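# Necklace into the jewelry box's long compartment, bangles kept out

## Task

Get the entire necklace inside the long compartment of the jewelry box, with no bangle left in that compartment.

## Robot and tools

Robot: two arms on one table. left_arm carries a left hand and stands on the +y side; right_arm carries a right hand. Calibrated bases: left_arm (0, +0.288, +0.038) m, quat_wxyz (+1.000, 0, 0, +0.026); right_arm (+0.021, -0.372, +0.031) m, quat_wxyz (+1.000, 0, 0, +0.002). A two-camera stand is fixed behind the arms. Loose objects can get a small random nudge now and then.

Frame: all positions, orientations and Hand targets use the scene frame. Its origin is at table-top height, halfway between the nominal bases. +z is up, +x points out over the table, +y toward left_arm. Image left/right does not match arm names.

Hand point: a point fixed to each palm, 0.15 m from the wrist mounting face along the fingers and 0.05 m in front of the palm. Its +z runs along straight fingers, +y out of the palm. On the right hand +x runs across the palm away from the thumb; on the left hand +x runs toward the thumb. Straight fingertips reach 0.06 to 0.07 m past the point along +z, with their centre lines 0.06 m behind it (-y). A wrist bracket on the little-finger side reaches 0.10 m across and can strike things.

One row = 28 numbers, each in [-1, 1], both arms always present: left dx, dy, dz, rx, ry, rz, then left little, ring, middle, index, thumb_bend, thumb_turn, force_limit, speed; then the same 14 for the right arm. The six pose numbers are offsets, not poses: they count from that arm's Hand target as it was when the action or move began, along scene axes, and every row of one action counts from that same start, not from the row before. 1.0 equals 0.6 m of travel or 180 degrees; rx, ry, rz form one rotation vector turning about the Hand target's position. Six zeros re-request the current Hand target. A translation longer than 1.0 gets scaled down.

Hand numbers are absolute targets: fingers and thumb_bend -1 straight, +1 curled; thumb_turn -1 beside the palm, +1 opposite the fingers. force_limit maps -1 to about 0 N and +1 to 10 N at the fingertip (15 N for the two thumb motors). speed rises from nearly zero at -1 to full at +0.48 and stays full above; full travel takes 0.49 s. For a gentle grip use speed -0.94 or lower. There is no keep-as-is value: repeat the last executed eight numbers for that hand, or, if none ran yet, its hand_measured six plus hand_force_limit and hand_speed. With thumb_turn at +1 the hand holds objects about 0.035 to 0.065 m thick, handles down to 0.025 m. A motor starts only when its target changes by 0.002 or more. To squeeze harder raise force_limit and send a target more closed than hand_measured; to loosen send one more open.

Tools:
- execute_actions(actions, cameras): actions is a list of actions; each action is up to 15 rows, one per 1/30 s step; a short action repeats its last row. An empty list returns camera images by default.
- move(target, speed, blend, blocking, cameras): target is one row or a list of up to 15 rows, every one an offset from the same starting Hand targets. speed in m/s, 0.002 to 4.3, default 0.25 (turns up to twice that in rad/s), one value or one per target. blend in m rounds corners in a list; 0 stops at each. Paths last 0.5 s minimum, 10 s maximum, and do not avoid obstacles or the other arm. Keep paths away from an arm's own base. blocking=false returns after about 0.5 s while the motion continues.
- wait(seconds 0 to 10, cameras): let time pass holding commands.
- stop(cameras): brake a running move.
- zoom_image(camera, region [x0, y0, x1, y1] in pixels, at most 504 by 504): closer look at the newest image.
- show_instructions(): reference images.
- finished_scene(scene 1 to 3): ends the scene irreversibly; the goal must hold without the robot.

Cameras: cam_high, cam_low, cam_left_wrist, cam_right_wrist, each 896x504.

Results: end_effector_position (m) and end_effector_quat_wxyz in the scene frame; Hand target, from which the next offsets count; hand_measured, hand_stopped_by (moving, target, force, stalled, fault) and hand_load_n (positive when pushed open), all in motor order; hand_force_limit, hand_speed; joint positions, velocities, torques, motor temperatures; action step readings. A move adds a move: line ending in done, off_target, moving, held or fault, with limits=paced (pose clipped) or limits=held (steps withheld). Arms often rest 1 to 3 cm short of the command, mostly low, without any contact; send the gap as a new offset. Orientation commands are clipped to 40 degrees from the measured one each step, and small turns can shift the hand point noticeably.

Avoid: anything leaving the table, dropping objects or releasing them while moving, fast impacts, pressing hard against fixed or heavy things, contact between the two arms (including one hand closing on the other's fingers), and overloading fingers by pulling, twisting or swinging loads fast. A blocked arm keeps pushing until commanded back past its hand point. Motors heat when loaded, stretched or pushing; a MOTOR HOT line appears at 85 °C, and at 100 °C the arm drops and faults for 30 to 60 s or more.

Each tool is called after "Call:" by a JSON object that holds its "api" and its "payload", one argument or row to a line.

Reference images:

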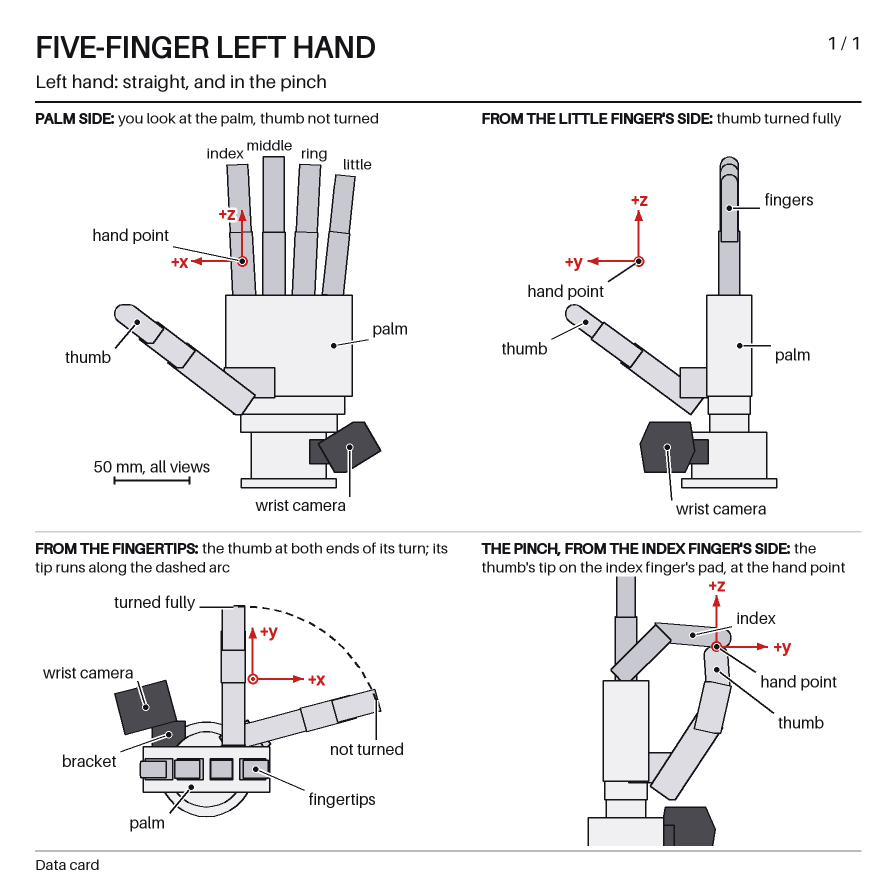

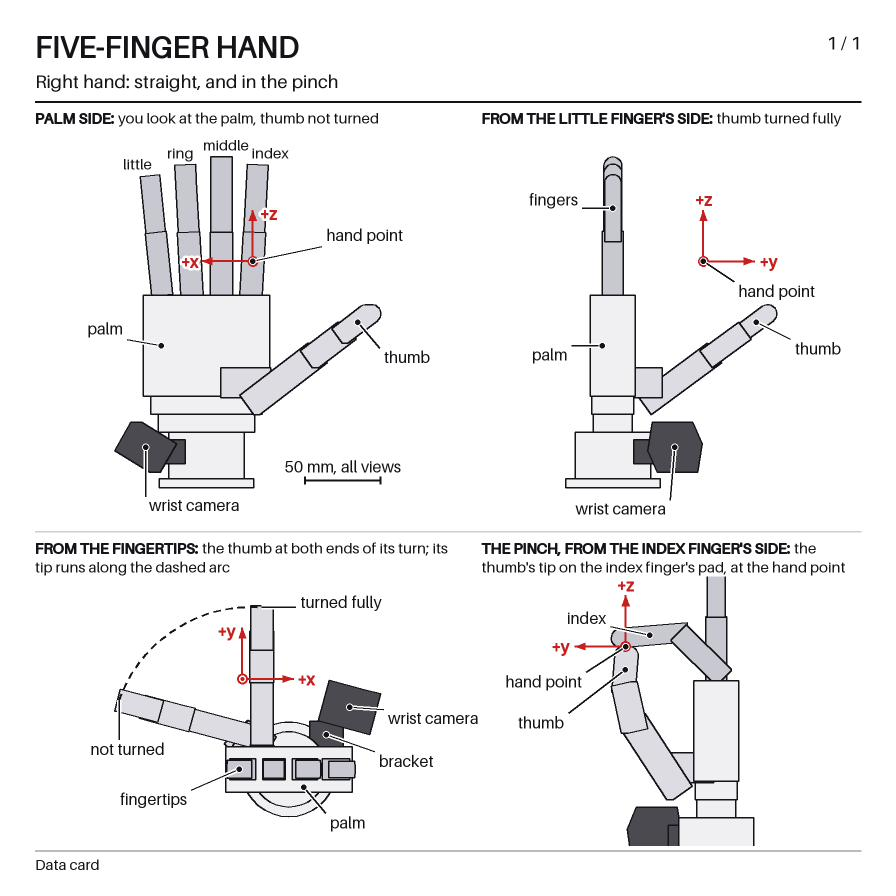

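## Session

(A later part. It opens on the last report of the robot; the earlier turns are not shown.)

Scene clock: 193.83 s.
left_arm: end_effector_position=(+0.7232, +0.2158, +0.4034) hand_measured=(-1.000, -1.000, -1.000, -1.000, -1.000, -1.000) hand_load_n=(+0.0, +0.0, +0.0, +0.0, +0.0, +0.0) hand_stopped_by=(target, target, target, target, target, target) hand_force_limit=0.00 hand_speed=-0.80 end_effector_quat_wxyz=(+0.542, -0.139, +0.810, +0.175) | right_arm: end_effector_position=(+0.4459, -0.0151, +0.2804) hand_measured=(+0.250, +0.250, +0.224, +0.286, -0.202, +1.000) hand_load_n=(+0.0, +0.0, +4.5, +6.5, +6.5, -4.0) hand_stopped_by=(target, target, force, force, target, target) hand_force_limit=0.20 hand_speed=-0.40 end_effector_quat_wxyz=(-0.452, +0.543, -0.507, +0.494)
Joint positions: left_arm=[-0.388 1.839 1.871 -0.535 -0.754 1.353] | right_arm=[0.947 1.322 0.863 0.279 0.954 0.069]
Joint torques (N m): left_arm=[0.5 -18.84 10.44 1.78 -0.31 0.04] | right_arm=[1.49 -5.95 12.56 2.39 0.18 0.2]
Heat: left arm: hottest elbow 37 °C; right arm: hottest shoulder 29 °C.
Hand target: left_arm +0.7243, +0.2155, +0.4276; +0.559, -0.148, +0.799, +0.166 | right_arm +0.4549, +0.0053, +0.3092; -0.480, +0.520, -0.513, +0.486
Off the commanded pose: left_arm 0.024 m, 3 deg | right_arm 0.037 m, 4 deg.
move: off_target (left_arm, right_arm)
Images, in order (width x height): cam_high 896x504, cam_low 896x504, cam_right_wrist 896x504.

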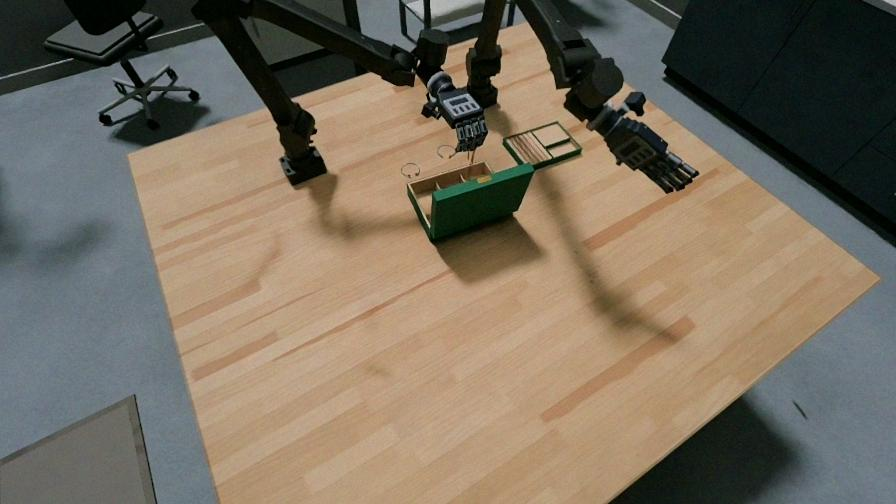

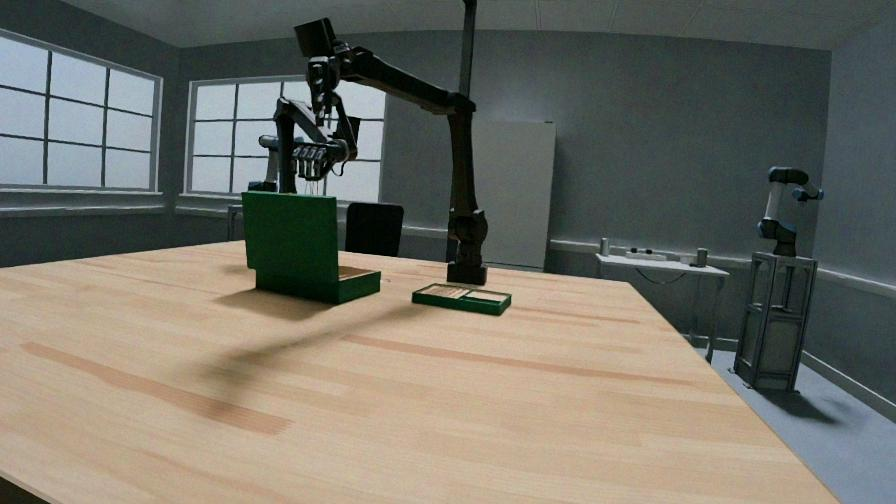

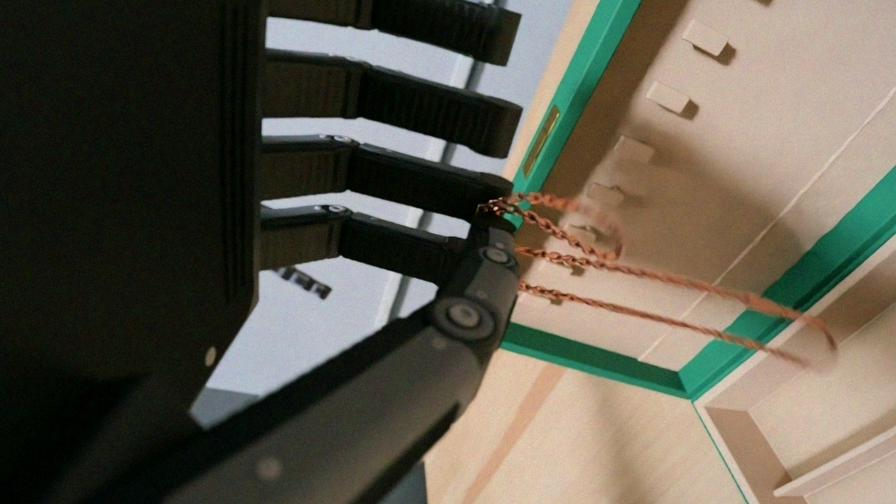

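Call:
{"api": "move", "payload": {
  "target": [0,0,0,0,0,0,-1,-1,-1,-1,-1,-1,0,-0.8,0.0133,-0.015,-0.11,0,0,-0.0444,0.25,0.25,0.72,0.72,-0.2,1,0.2,-0.4],
  "speed": 0.08,
  "cameras": ["cam_high","cam_right_wrist"]
}}

Call:
{"api": "zoom_image", "payload": {
  "camera": "cam_high",
  "region": [400, 110, 540, 250]
}}

Scene clock: 197.73 s.
left_arm: end_effector_position=(+0.7232, +0.2158, +0.4034) hand_measured=(-1.000, -1.000, -1.000, -1.000, -1.000, -1.000) hand_load_n=(+0.0, +0.0, +0.0, +0.0, +0.0, +0.0) hand_stopped_by=(target, target, target, target, target, target) hand_force_limit=0.00 hand_speed=-0.80 end_effector_quat_wxyz=(+0.542, -0.139, +0.810, +0.175) | right_arm: end_effector_position=(+0.4637, -0.0155, +0.2385) hand_measured=(+0.250, +0.250, +0.224, +0.286, -0.202, +1.000) hand_load_n=(+0.0, +0.0, +4.5, +6.5, +6.5, -4.0) hand_stopped_by=(target, target, force, force, target, target) hand_force_limit=0.20 hand_speed=-0.40 end_effector_quat_wxyz=(+0.430, -0.491, +0.545, -0.526)
Joint positions: left_arm=[-0.388 1.839 1.871 -0.535 -0.754 1.353] | right_arm=[0.954 1.469 0.863 0.433 1.104 0.108]
Joint torques (N m): left_arm=[0.62 -18.67 10.5 1.76 -0.29 0.05] | right_arm=[1.79 -7.24 8.53 2.18 0.19 0.21]
Heat: left arm: hottest elbow 37 °C; right arm: hottest elbow 30 °C.
Hand target: left_arm +0.7243, +0.2155, +0.4276; +0.559, -0.148, +0.799, +0.166 | right_arm +0.4629, -0.0037, +0.2432; +0.445, -0.483, +0.548, -0.519
Off the commanded pose: left_arm 0.024 m, 3 deg | right_arm 0.013 m, 2 deg.
move: off_target (left_arm, right_arm)
Images, in order (width x height): cam_high 896x504, cam_right_wrist 896x504.

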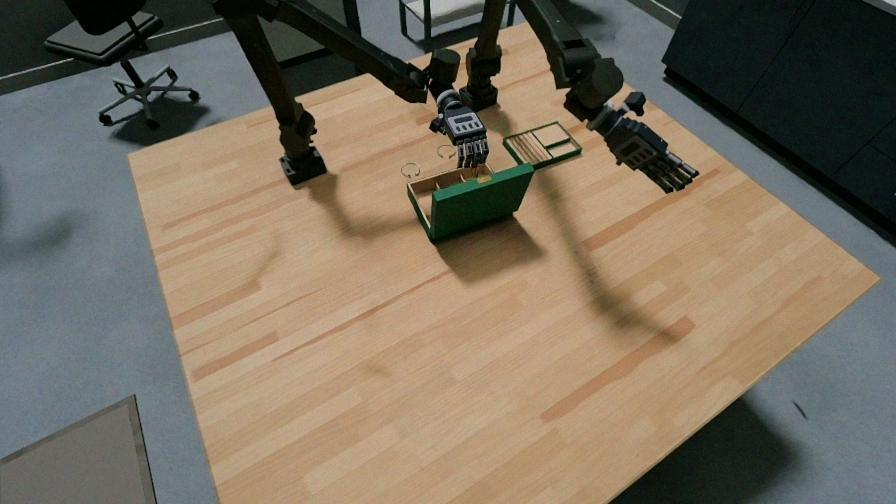

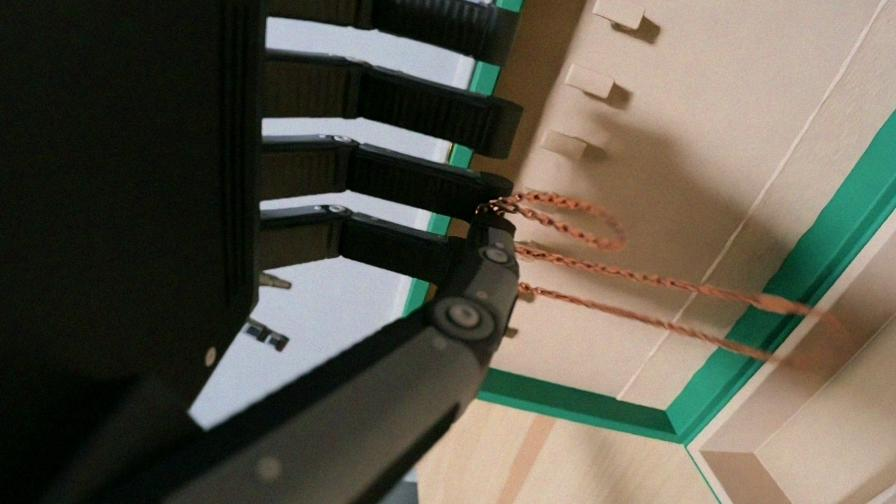

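Scaled by 3.600 from the camera's 896x504 image, which has a finer 1280x720 frame.

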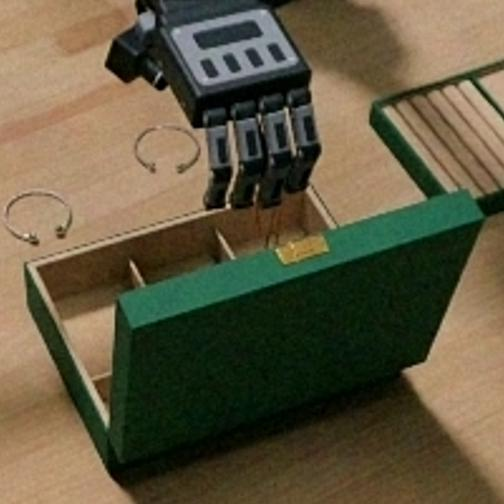

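Call:
{"api": "move", "payload": {
  "target": [0,0,0,0,0,0,-1,-1,-1,-1,-1,-1,0,-0.8,-0.010,-0.005,-0.095,0,0,0,0.25,0.25,0.72,0.72,-0.2,1,0.2,-0.4],
  "speed": 0.07,
  "cameras": ["cam_high","cam_right_wrist"]
}}

Call:
{"api": "zoom_image", "payload": {
  "camera": "cam_high",
  "region": [400, 110, 540, 250]
}}

Scene clock: 199.93 s.
left_arm: end_effector_position=(+0.7232, +0.2158, +0.4034) hand_measured=(-1.000, -1.000, -1.000, -1.000, -1.000, -1.000) hand_load_n=(+0.0, +0.0, +0.0, +0.0, +0.0, +0.0) hand_stopped_by=(target, target, target, target, target, target) hand_force_limit=0.00 hand_speed=-0.80 end_effector_quat_wxyz=(+0.542, -0.139, +0.810, +0.175) | right_arm: end_effector_position=(+0.4607, -0.0140, +0.1895) hand_measured=(+0.250, +0.250, +0.224, +0.286, -0.202, +1.000) hand_load_n=(+0.0, +0.0, +4.5, +6.5, +6.5, -4.0) hand_stopped_by=(target, target, force, force, target, target) hand_force_limit=0.20 hand_speed=-0.40 end_effector_quat_wxyz=(+0.437, -0.484, +0.548, -0.523)
Joint positions: left_arm=[-0.388 1.839 1.871 -0.535 -0.754 1.353] | right_arm=[0.962 1.565 0.798 0.607 1.111 0.116]
Joint torques (N m): left_arm=[0.62 -18.49 10.45 1.8 -0.31 0.06] | right_arm=[1.79 -7.53 6.69 2.22 0.17 0.15]
Heat: left arm: hottest elbow 37 °C; right arm: hottest elbow 30 °C.
Hand target: left_arm +0.7243, +0.2155, +0.4276; +0.559, -0.148, +0.799, +0.166 | right_arm +0.4569, -0.0067, +0.1864; +0.445, -0.482, +0.548, -0.519
Off the commanded pose: left_arm 0.024 m, 3 deg | right_arm 0.009 m, 1 deg.
move: off_target (left_arm)
Images, in order (width x height): cam_high 896x504, cam_right_wrist 896x504.

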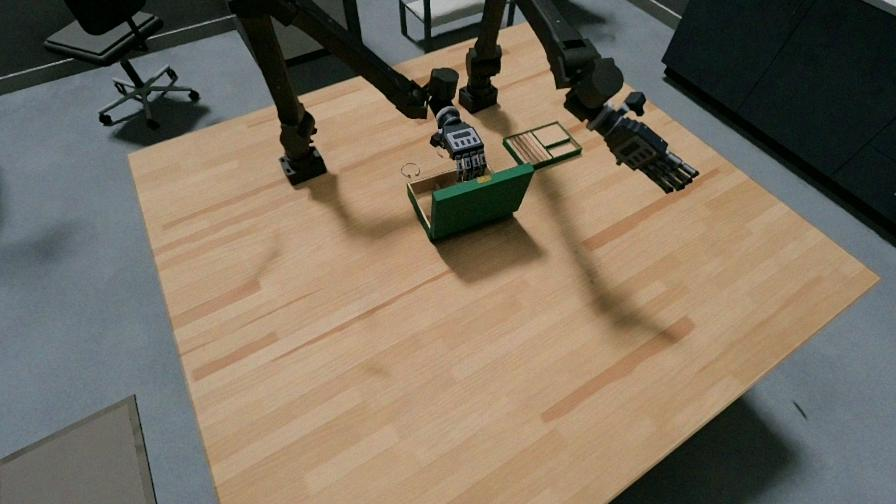

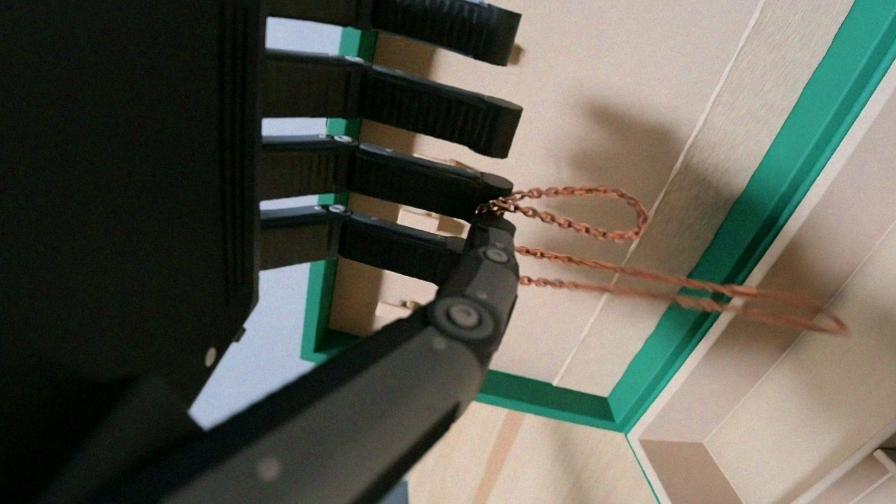

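Scaled by 3.600 from the camera's 896x504 image, which has a finer 1280x720 frame.

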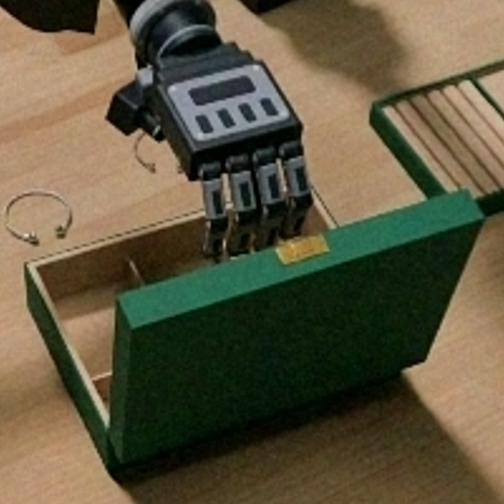

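Call:
{"api": "move", "payload": {
  "target": [0,0,0,0,0,0,-1,-1,-1,-1,-1,-1,0,-0.8,-0.004,0,-0.065,0,0,0,0.25,0.25,0.72,0.72,-0.2,1,0.2,-0.4],
  "speed": 0.06,
  "cameras": ["cam_right_wrist"]
}}

Scene clock: 201.83 s.
left_arm: end_effector_position=(+0.7232, +0.2158, +0.4034) hand_measured=(-1.000, -1.000, -1.000, -1.000, -1.000, -1.000) hand_load_n=(+0.0, +0.0, +0.0, +0.0, +0.0, +0.0) hand_stopped_by=(target, target, target, target, target, target) hand_force_limit=0.00 hand_speed=-0.80 end_effector_quat_wxyz=(+0.542, -0.139, +0.810, +0.175) | right_arm: end_effector_position=(+0.4587, -0.0135, +0.1510) hand_measured=(+0.250, +0.250, +0.224, +0.286, -0.202, +1.000) hand_load_n=(+0.0, +0.0, +4.5, +6.5, +6.5, -4.0) hand_stopped_by=(target, target, force, force, target, target) hand_force_limit=0.20 hand_speed=-0.40 end_effector_quat_wxyz=(+0.437, -0.484, +0.548, -0.523)
Joint positions: left_arm=[-0.388 1.839 1.871 -0.535 -0.754 1.353] | right_arm=[0.966 1.654 0.766 0.727 1.116 0.117]
Joint torques (N m): left_arm=[0.85 -19.02 10.44 1.77 -0.31 0.06] | right_arm=[1.85 -7.88 6.01 2.25 0.17 0.16]
Heat: left arm: hottest elbow 37 °C; right arm: hottest elbow 30 °C.
Hand target: left_arm +0.7243, +0.2155, +0.4276; +0.559, -0.148, +0.799, +0.166 | right_arm +0.4545, -0.0067, +0.1474; +0.445, -0.482, +0.548, -0.519
Off the commanded pose: left_arm 0.024 m, 3 deg | right_arm 0.009 m, 1 deg.
move: off_target (left_arm)
Images, in order (width x height): cam_right_wrist 896x504.

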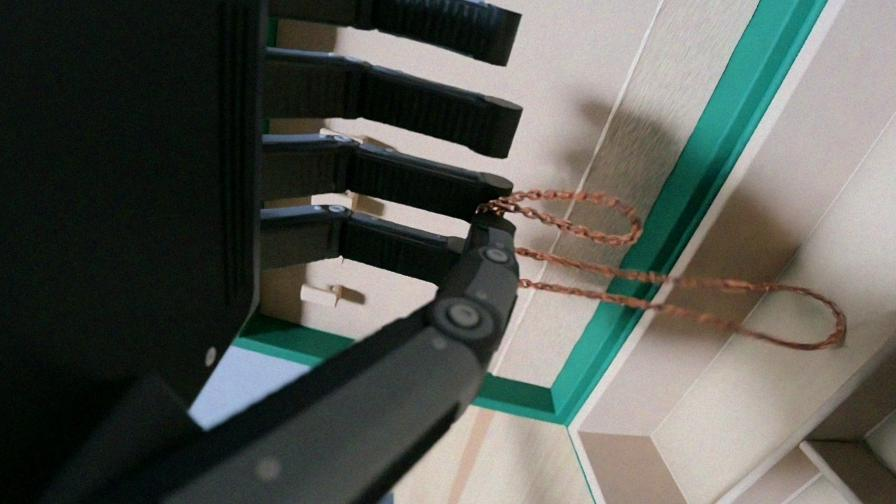

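Call:
{"api": "move", "payload": {
  "target": [0,0,0,0,0,0,-1,-1,-1,-1,-1,-1,0,-0.8,0.0,0,-0.065,0,0,0,0.25,0.25,0.72,0.72,-0.2,1,0.2,-0.4],
  "speed": 0.06,
  "cameras": ["cam_high","cam_right_wrist"]
}}

Call:
{"api": "zoom_image", "payload": {
  "camera": "cam_high",
  "region": [400, 110, 540, 250]
}}

Scene clock: 203.83 s.
left_arm: end_effector_position=(+0.7232, +0.2158, +0.4034) hand_measured=(-1.000, -1.000, -1.000, -1.000, -1.000, -1.000) hand_load_n=(+0.0, +0.0, +0.0, +0.0, +0.0, +0.0) hand_stopped_by=(target, target, target, target, target, target) hand_force_limit=0.00 hand_speed=-0.80 end_effector_quat_wxyz=(+0.542, -0.139, +0.810, +0.175) | right_arm: end_effector_position=(+0.4591, -0.0130, +0.1122) hand_measured=(+0.250, +0.250, +0.224, +0.286, -0.202, +1.000) hand_load_n=(+0.0, +0.0, +4.5, +6.5, +7.0, -4.0) hand_stopped_by=(target, target, force, force, target, target) hand_force_limit=0.20 hand_speed=-0.40 end_effector_quat_wxyz=(+0.438, -0.484, +0.549, -0.523)
Joint positions: left_arm=[-0.388 1.839 1.871 -0.535 -0.754 1.353] | right_arm=[0.966 1.757 0.749 0.848 1.116 0.118]
Joint torques (N m): left_arm=[0.56 -18.61 10.41 1.73 -0.31 0.04] | right_arm=[1.79 -8.23 5.27 2.25 0.17 0.15]
Heat: left arm: hottest elbow 37 °C; right arm: hottest elbow 30 °C.
Hand target: left_arm +0.7243, +0.2155, +0.4276; +0.559, -0.148, +0.799, +0.166 | right_arm +0.4544, -0.0068, +0.1082; +0.445, -0.483, +0.548, -0.519
Off the commanded pose: left_arm 0.024 m, 3 deg | right_arm 0.009 m, 1 deg.
move: off_target (left_arm)
Images, in order (width x height): cam_high 896x504, cam_right_wrist 896x504.

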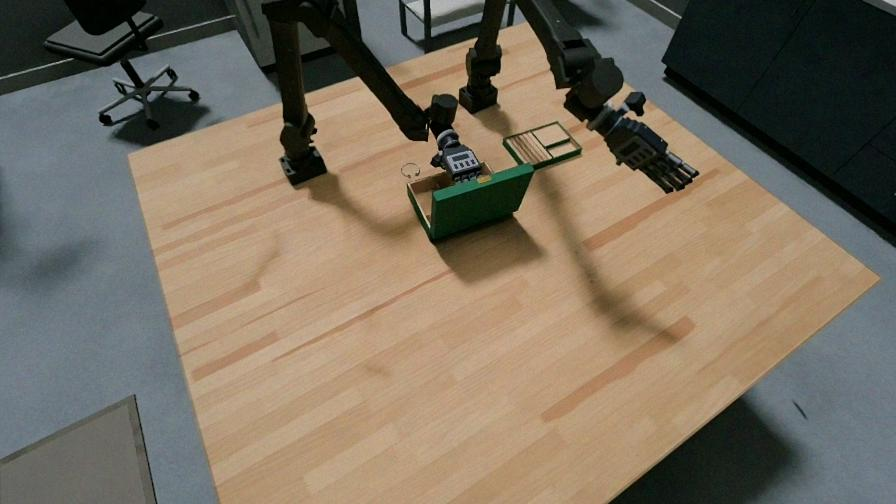

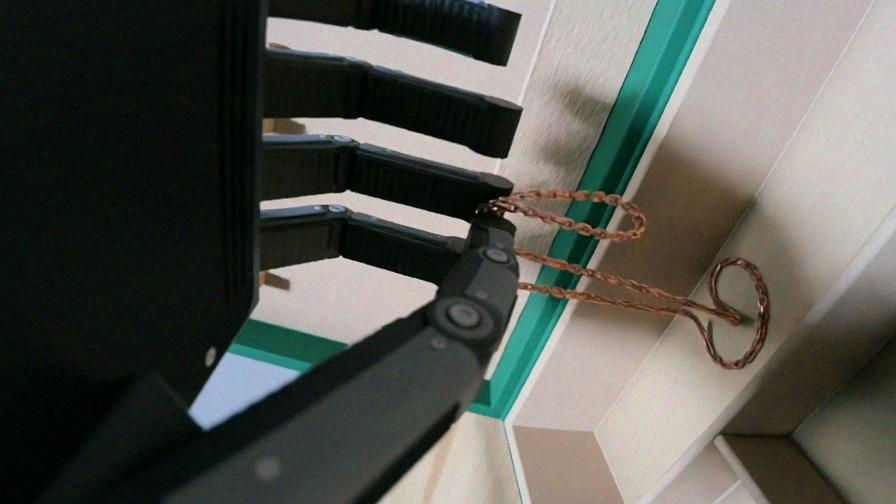

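Scaled by 3.600 from the camera's 896x504 image, which has a finer 1280x720 frame.

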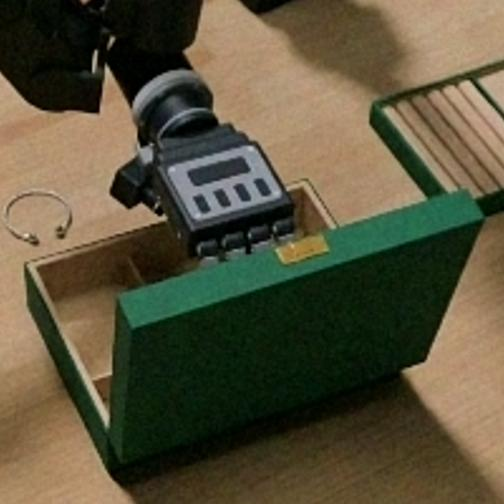

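Chain bottom is piling on the long compartment floor. Continue down to ~.072.

Call:
{"api": "move", "payload": {
  "target": [0,0,0,0,0,0,-1,-1,-1,-1,-1,-1,0,-0.8,0.0,0,-0.063,0,0,0,0.25,0.25,0.72,0.72,-0.2,1,0.2,-0.4],
  "speed": 0.05,
  "cameras": ["cam_high","cam_right_wrist"]
}}

Call:
{"api": "zoom_image", "payload": {
  "camera": "cam_high",
  "region": [400, 110, 540, 250]
}}

Scene clock: 205.60 s.
left_arm: end_effector_position=(+0.7232, +0.2158, +0.4034) hand_measured=(-1.000, -1.000, -1.000, -1.000, -1.000, -1.000) hand_load_n=(+0.0, +0.0, +0.0, +0.0, +0.0, +0.0) hand_stopped_by=(target, target, target, target, target, target) hand_force_limit=0.00 hand_speed=-0.80 end_effector_quat_wxyz=(+0.542, -0.139, +0.810, +0.175) | right_arm: end_effector_position=(+0.4595, -0.0124, +0.0746) hand_measured=(+0.250, +0.250, +0.224, +0.286, -0.202, +1.000) hand_load_n=(+0.0, +0.0, +4.5, +6.5, +6.5, -4.0) hand_stopped_by=(target, target, force, force, target, target) hand_force_limit=0.20 hand_speed=-0.40 end_effector_quat_wxyz=(+0.438, -0.484, +0.549, -0.523)
Joint positions: left_arm=[-0.388 1.839 1.871 -0.535 -0.754 1.353] | right_arm=[0.966 1.865 0.745 0.961 1.116 0.118]
Joint torques (N m): left_arm=[0.73 -18.67 10.37 1.74 -0.31 0.05] | right_arm=[1.85 -8.7 4.53 2.24 0.17 0.15]
Heat: left arm: hottest elbow 37 °C; right arm: hottest shoulder 29 °C.
Hand target: left_arm +0.7243, +0.2155, +0.4276; +0.559, -0.148, +0.799, +0.166 | right_arm +0.4544, -0.0068, +0.0704; +0.445, -0.483, +0.548, -0.519
Off the commanded pose: left_arm 0.024 m, 3 deg | right_arm 0.009 m, 1 deg.
move: off_target (left_arm)
Images, in order (width x height): cam_high 896x504, cam_right_wrist 896x504.

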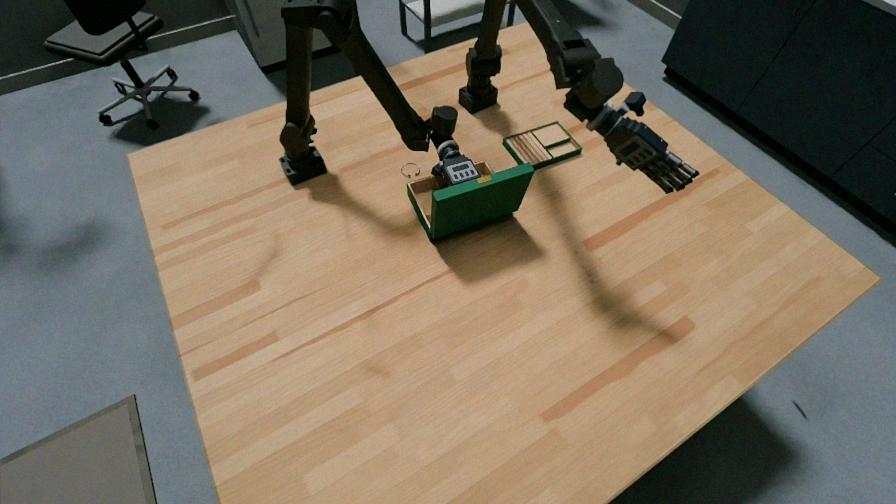

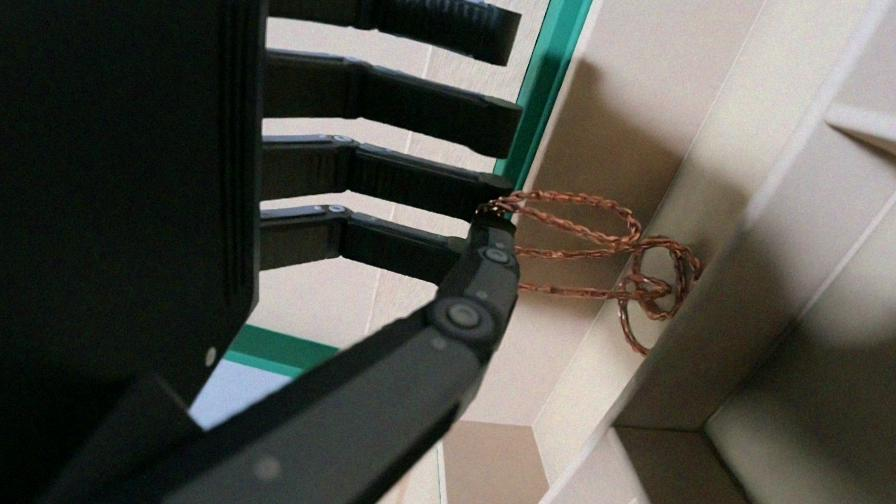

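Scaled by 3.600 from the camera's 896x504 image, which has a finer 1280x720 frame.

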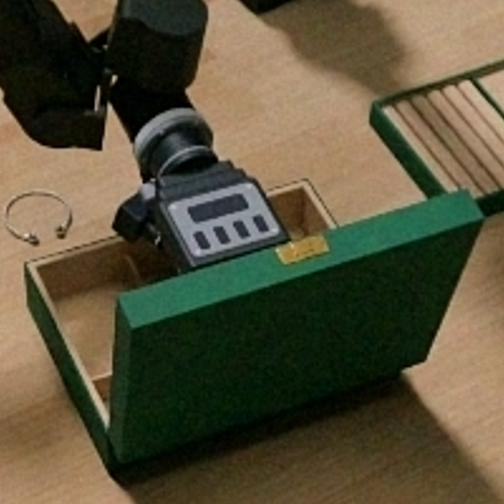

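Call:
{"api": "move", "payload": {
  "target": [0,0,0,0,0,0,-1,-1,-1,-1,-1,-1,0,-0.8,0.0,0,0,0,0,0,0.25,0.25,0.1,0.1,-0.42,1,0.0,-0.2],
  "speed": 0.05,
  "cameras": ["cam_right_wrist"]
}}

Scene clock: 207.07 s.
left_arm: end_effector_position=(+0.7232, +0.2158, +0.4034) hand_measured=(-1.000, -1.000, -1.000, -1.000, -1.000, -1.000) hand_load_n=(+0.0, +0.0, +0.0, +0.0, +0.0, +0.0) hand_stopped_by=(target, target, target, target, target, target) hand_force_limit=0.00 hand_speed=-0.80 end_effector_quat_wxyz=(+0.542, -0.139, +0.810, +0.175) | right_arm: end_effector_position=(+0.4595, -0.0124, +0.0746) hand_measured=(+0.250, +0.250, +0.100, +0.100, -0.420, +1.000) hand_load_n=(+0.0, -0.5, +0.0, +0.0, +0.0, +0.0) hand_stopped_by=(target, target, target, target, target, target) hand_force_limit=0.00 hand_speed=-0.20 end_effector_quat_wxyz=(+0.438, -0.484, +0.549, -0.523)
Joint positions: left_arm=[-0.388 1.839 1.871 -0.535 -0.754 1.353] | right_arm=[0.966 1.865 0.745 0.961 1.116 0.118]
Joint torques (N m): left_arm=[0.62 -18.67 10.41 1.78 -0.32 0.03] | right_arm=[1.79 -8.7 4.53 2.25 0.16 0.15]
Heat: left arm: hottest elbow 37 °C; right arm: hottest shoulder 29 °C.
Hand target: left_arm +0.7243, +0.2155, +0.4276; +0.559, -0.148, +0.799, +0.166 | right_arm +0.4544, -0.0068, +0.0704; +0.445, -0.483, +0.548, -0.519
Off the commanded pose: left_arm 0.024 m, 3 deg | right_arm 0.009 m, 1 deg.
move: off_target (left_arm)
Images, in order (width x height): cam_right_wrist 896x504.

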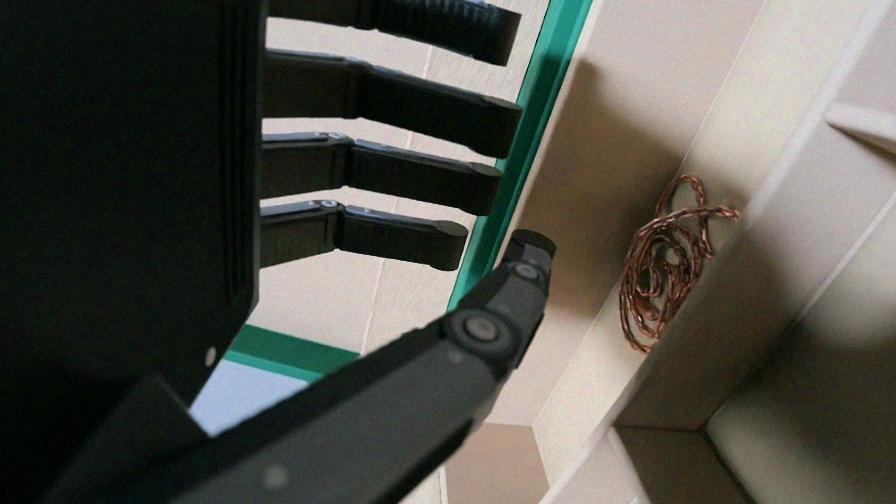

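Call:
{"api": "zoom_image", "payload": {
  "camera": "cam_right_wrist",
  "region": [580, 130, 820, 370]
}}

Scaled by 2.100 from the camera's 896x504 image, which has a finer 1280x720 frame.

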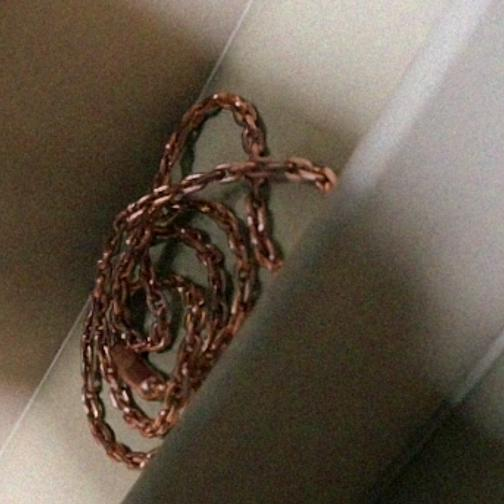

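Call:
{"api": "move", "payload": {
  "target": [0,0,0,0,0,0,-1,-1,-1,-1,-1,-1,0,-0.8,0.0,0,0.13,0,0,0,0.25,0.25,0.1,0.1,-0.42,1,0.0,-0.2],
  "speed": 0.15,
  "cameras": ["cam_right_wrist"]
}}

Call:
{"api": "zoom_image", "payload": {
  "camera": "cam_right_wrist",
  "region": [650, 150, 896, 420]
}}

Scene clock: 209.27 s.
left_arm: end_effector_position=(+0.7232, +0.2158, +0.4034) hand_measured=(-1.000, -1.000, -1.000, -1.000, -1.000, -1.000) hand_load_n=(+0.0, +0.0, +0.0, +0.0, +0.0, +0.0) hand_stopped_by=(target, target, target, target, target, target) hand_force_limit=0.00 hand_speed=-0.80 end_effector_quat_wxyz=(+0.542, -0.139, +0.810, +0.175) | right_arm: end_effector_position=(+0.4554, -0.0185, +0.1329) hand_measured=(+0.250, +0.250, +0.100, +0.100, -0.420, +1.000) hand_load_n=(+0.0, +0.0, +0.0, +0.0, +0.0, +0.0) hand_stopped_by=(target, target, target, target, target, target) hand_force_limit=0.00 hand_speed=-0.20 end_effector_quat_wxyz=(+0.430, -0.490, +0.547, -0.525)
Joint positions: left_arm=[-0.388 1.839 1.871 -0.535 -0.754 1.353] | right_arm=[0.966 1.683 0.745 0.757 1.116 0.118]
Joint torques (N m): left_arm=[0.5 -18.84 10.4 1.77 -0.32 0.02] | right_arm=[1.79 -10.11 7.27 0.99 0.18 0.12]
Heat: left arm: hottest elbow 37 °C; right arm: hottest shoulder 29 °C.
Hand target: left_arm +0.7243, +0.2155, +0.4276; +0.559, -0.148, +0.799, +0.166 | right_arm +0.4545, -0.0068, +0.1485; +0.445, -0.482, +0.548, -0.519
Off the commanded pose: left_arm 0.024 m, 3 deg | right_arm 0.019 m, 2 deg.
move: off_target (left_arm, right_arm)
Images, in order (width x height): cam_right_wrist 896x504.

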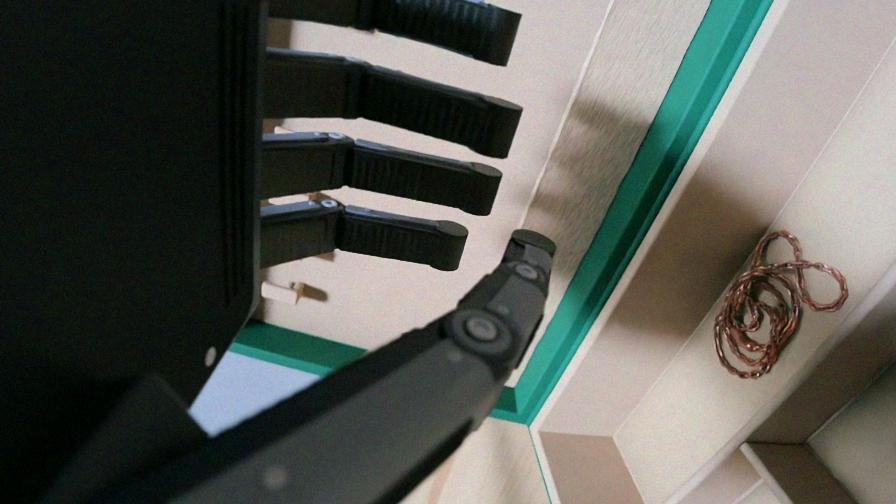

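Scaled by 1.867 from the camera's 896x504 image, which has a finer 1280x720 frame.

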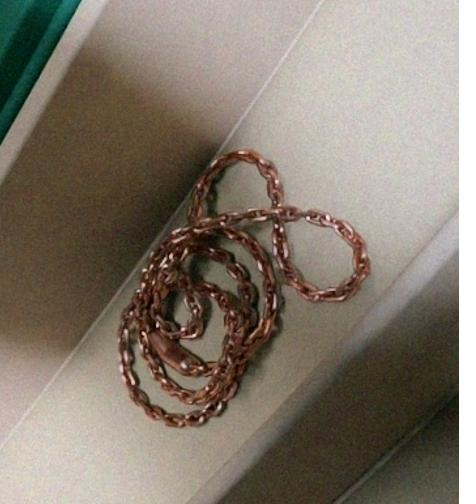

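Call:
{"api": "move", "payload": {
  "target": [
    [0,0,0,0,0,0,-1,-1,-1,-1,-1,-1,0,-0.8,0.0,0,0.22,0,0,0,0.25,0.25,0.1,0.1,-0.42,1,0.0,-0.2],
    [0,0,0,0,0,0,-1,-1,-1,-1,-1,-1,0,-0.8,0.0,-0.4,0.25,0,0,0,0.25,0.25,0.1,0.1,-0.42,1,0.0,-0.2]
  ],
  "speed": 0.3,
  "blend": 0.04,
  "cameras": ["cam_high","cam_right_wrist"]
}}

Call:
{"api": "zoom_image", "payload": {
  "camera": "cam_high",
  "region": [400, 110, 540, 250]
}}

Scene clock: 212.07 s.
left_arm: end_effector_position=(+0.7232, +0.2158, +0.4034) hand_measured=(-1.000, -1.000, -1.000, -1.000, -1.000, -1.000) hand_load_n=(+0.0, +0.0, +0.0, +0.0, +0.0, +0.0) hand_stopped_by=(target, target, target, target, target, target) hand_force_limit=0.00 hand_speed=-0.80 end_effector_quat_wxyz=(+0.542, -0.139, +0.810, +0.175) | right_arm: end_effector_position=(+0.4552, -0.2394, +0.2976) hand_measured=(+0.250, +0.250, +0.100, +0.100, -0.420, +1.000) hand_load_n=(+0.0, +0.0, +0.0, +0.0, +0.0, +0.0) hand_stopped_by=(target, target, target, target, target, target) hand_force_limit=0.00 hand_speed=-0.20 end_effector_quat_wxyz=(+0.451, -0.481, +0.549, -0.513)
Joint positions: left_arm=[-0.388 1.839 1.871 -0.535 -0.754 1.353] | right_arm=[0.481 0.896 0.567 0.248 0.612 0.048]
Joint torques (N m): left_arm=[0.62 -18.73 10.41 1.77 -0.3 0.06] | right_arm=[-0.15 -3.31 8.62 1.31 -0.13 -0.11]
Heat: left arm: hottest elbow 37 °C; right arm: hottest elbow 30 °C.
Hand target: left_arm +0.7243, +0.2155, +0.4276; +0.559, -0.148, +0.799, +0.166 | right_arm +0.4545, -0.2468, +0.2984; +0.445, -0.483, +0.548, -0.519
Off the commanded pose: left_arm 0.024 m, 3 deg | right_arm 0.007 m, 1 deg.
move: off_target (left_arm)
Images, in order (width x height): cam_high 896x504, cam_right_wrist 896x504.

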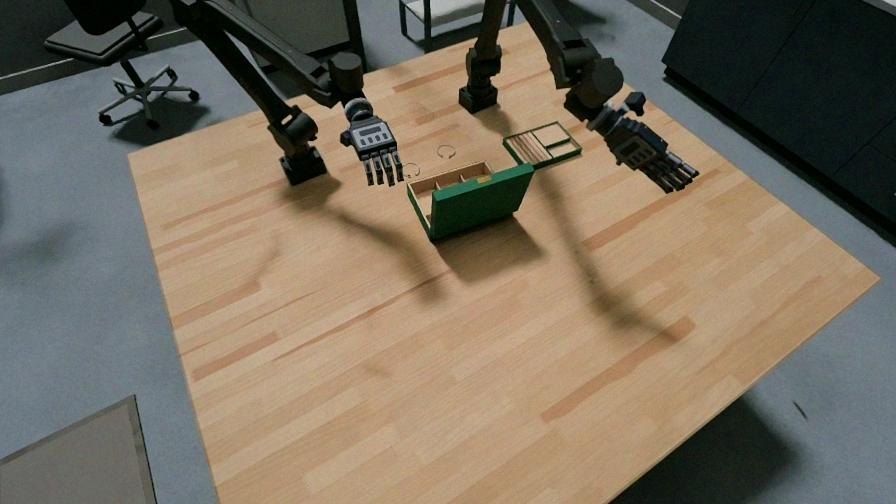

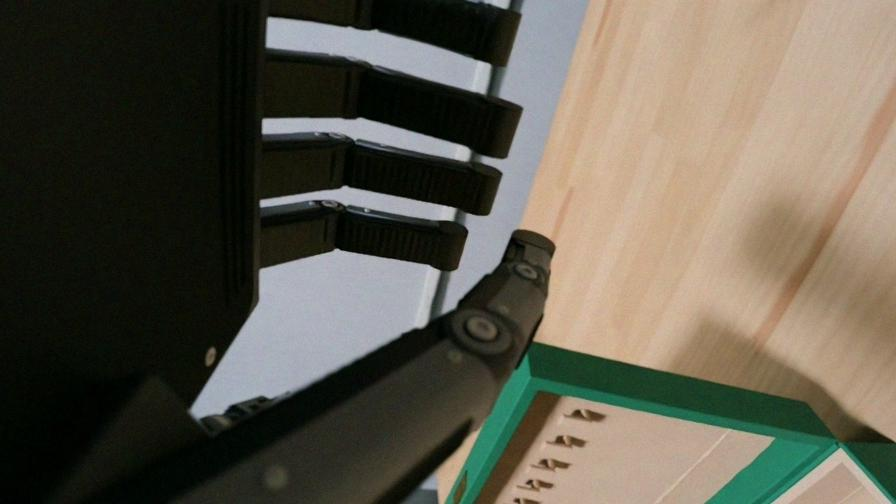

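Scaled by 3.600 from the camera's 896x504 image, which has a finer 1280x720 frame.

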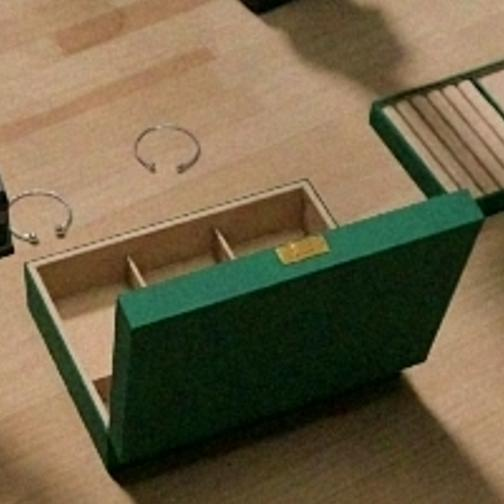

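Call:
{"api": "finished_scene", "payload": {
  "scene": 2
}}

The scene is finished: the task was done.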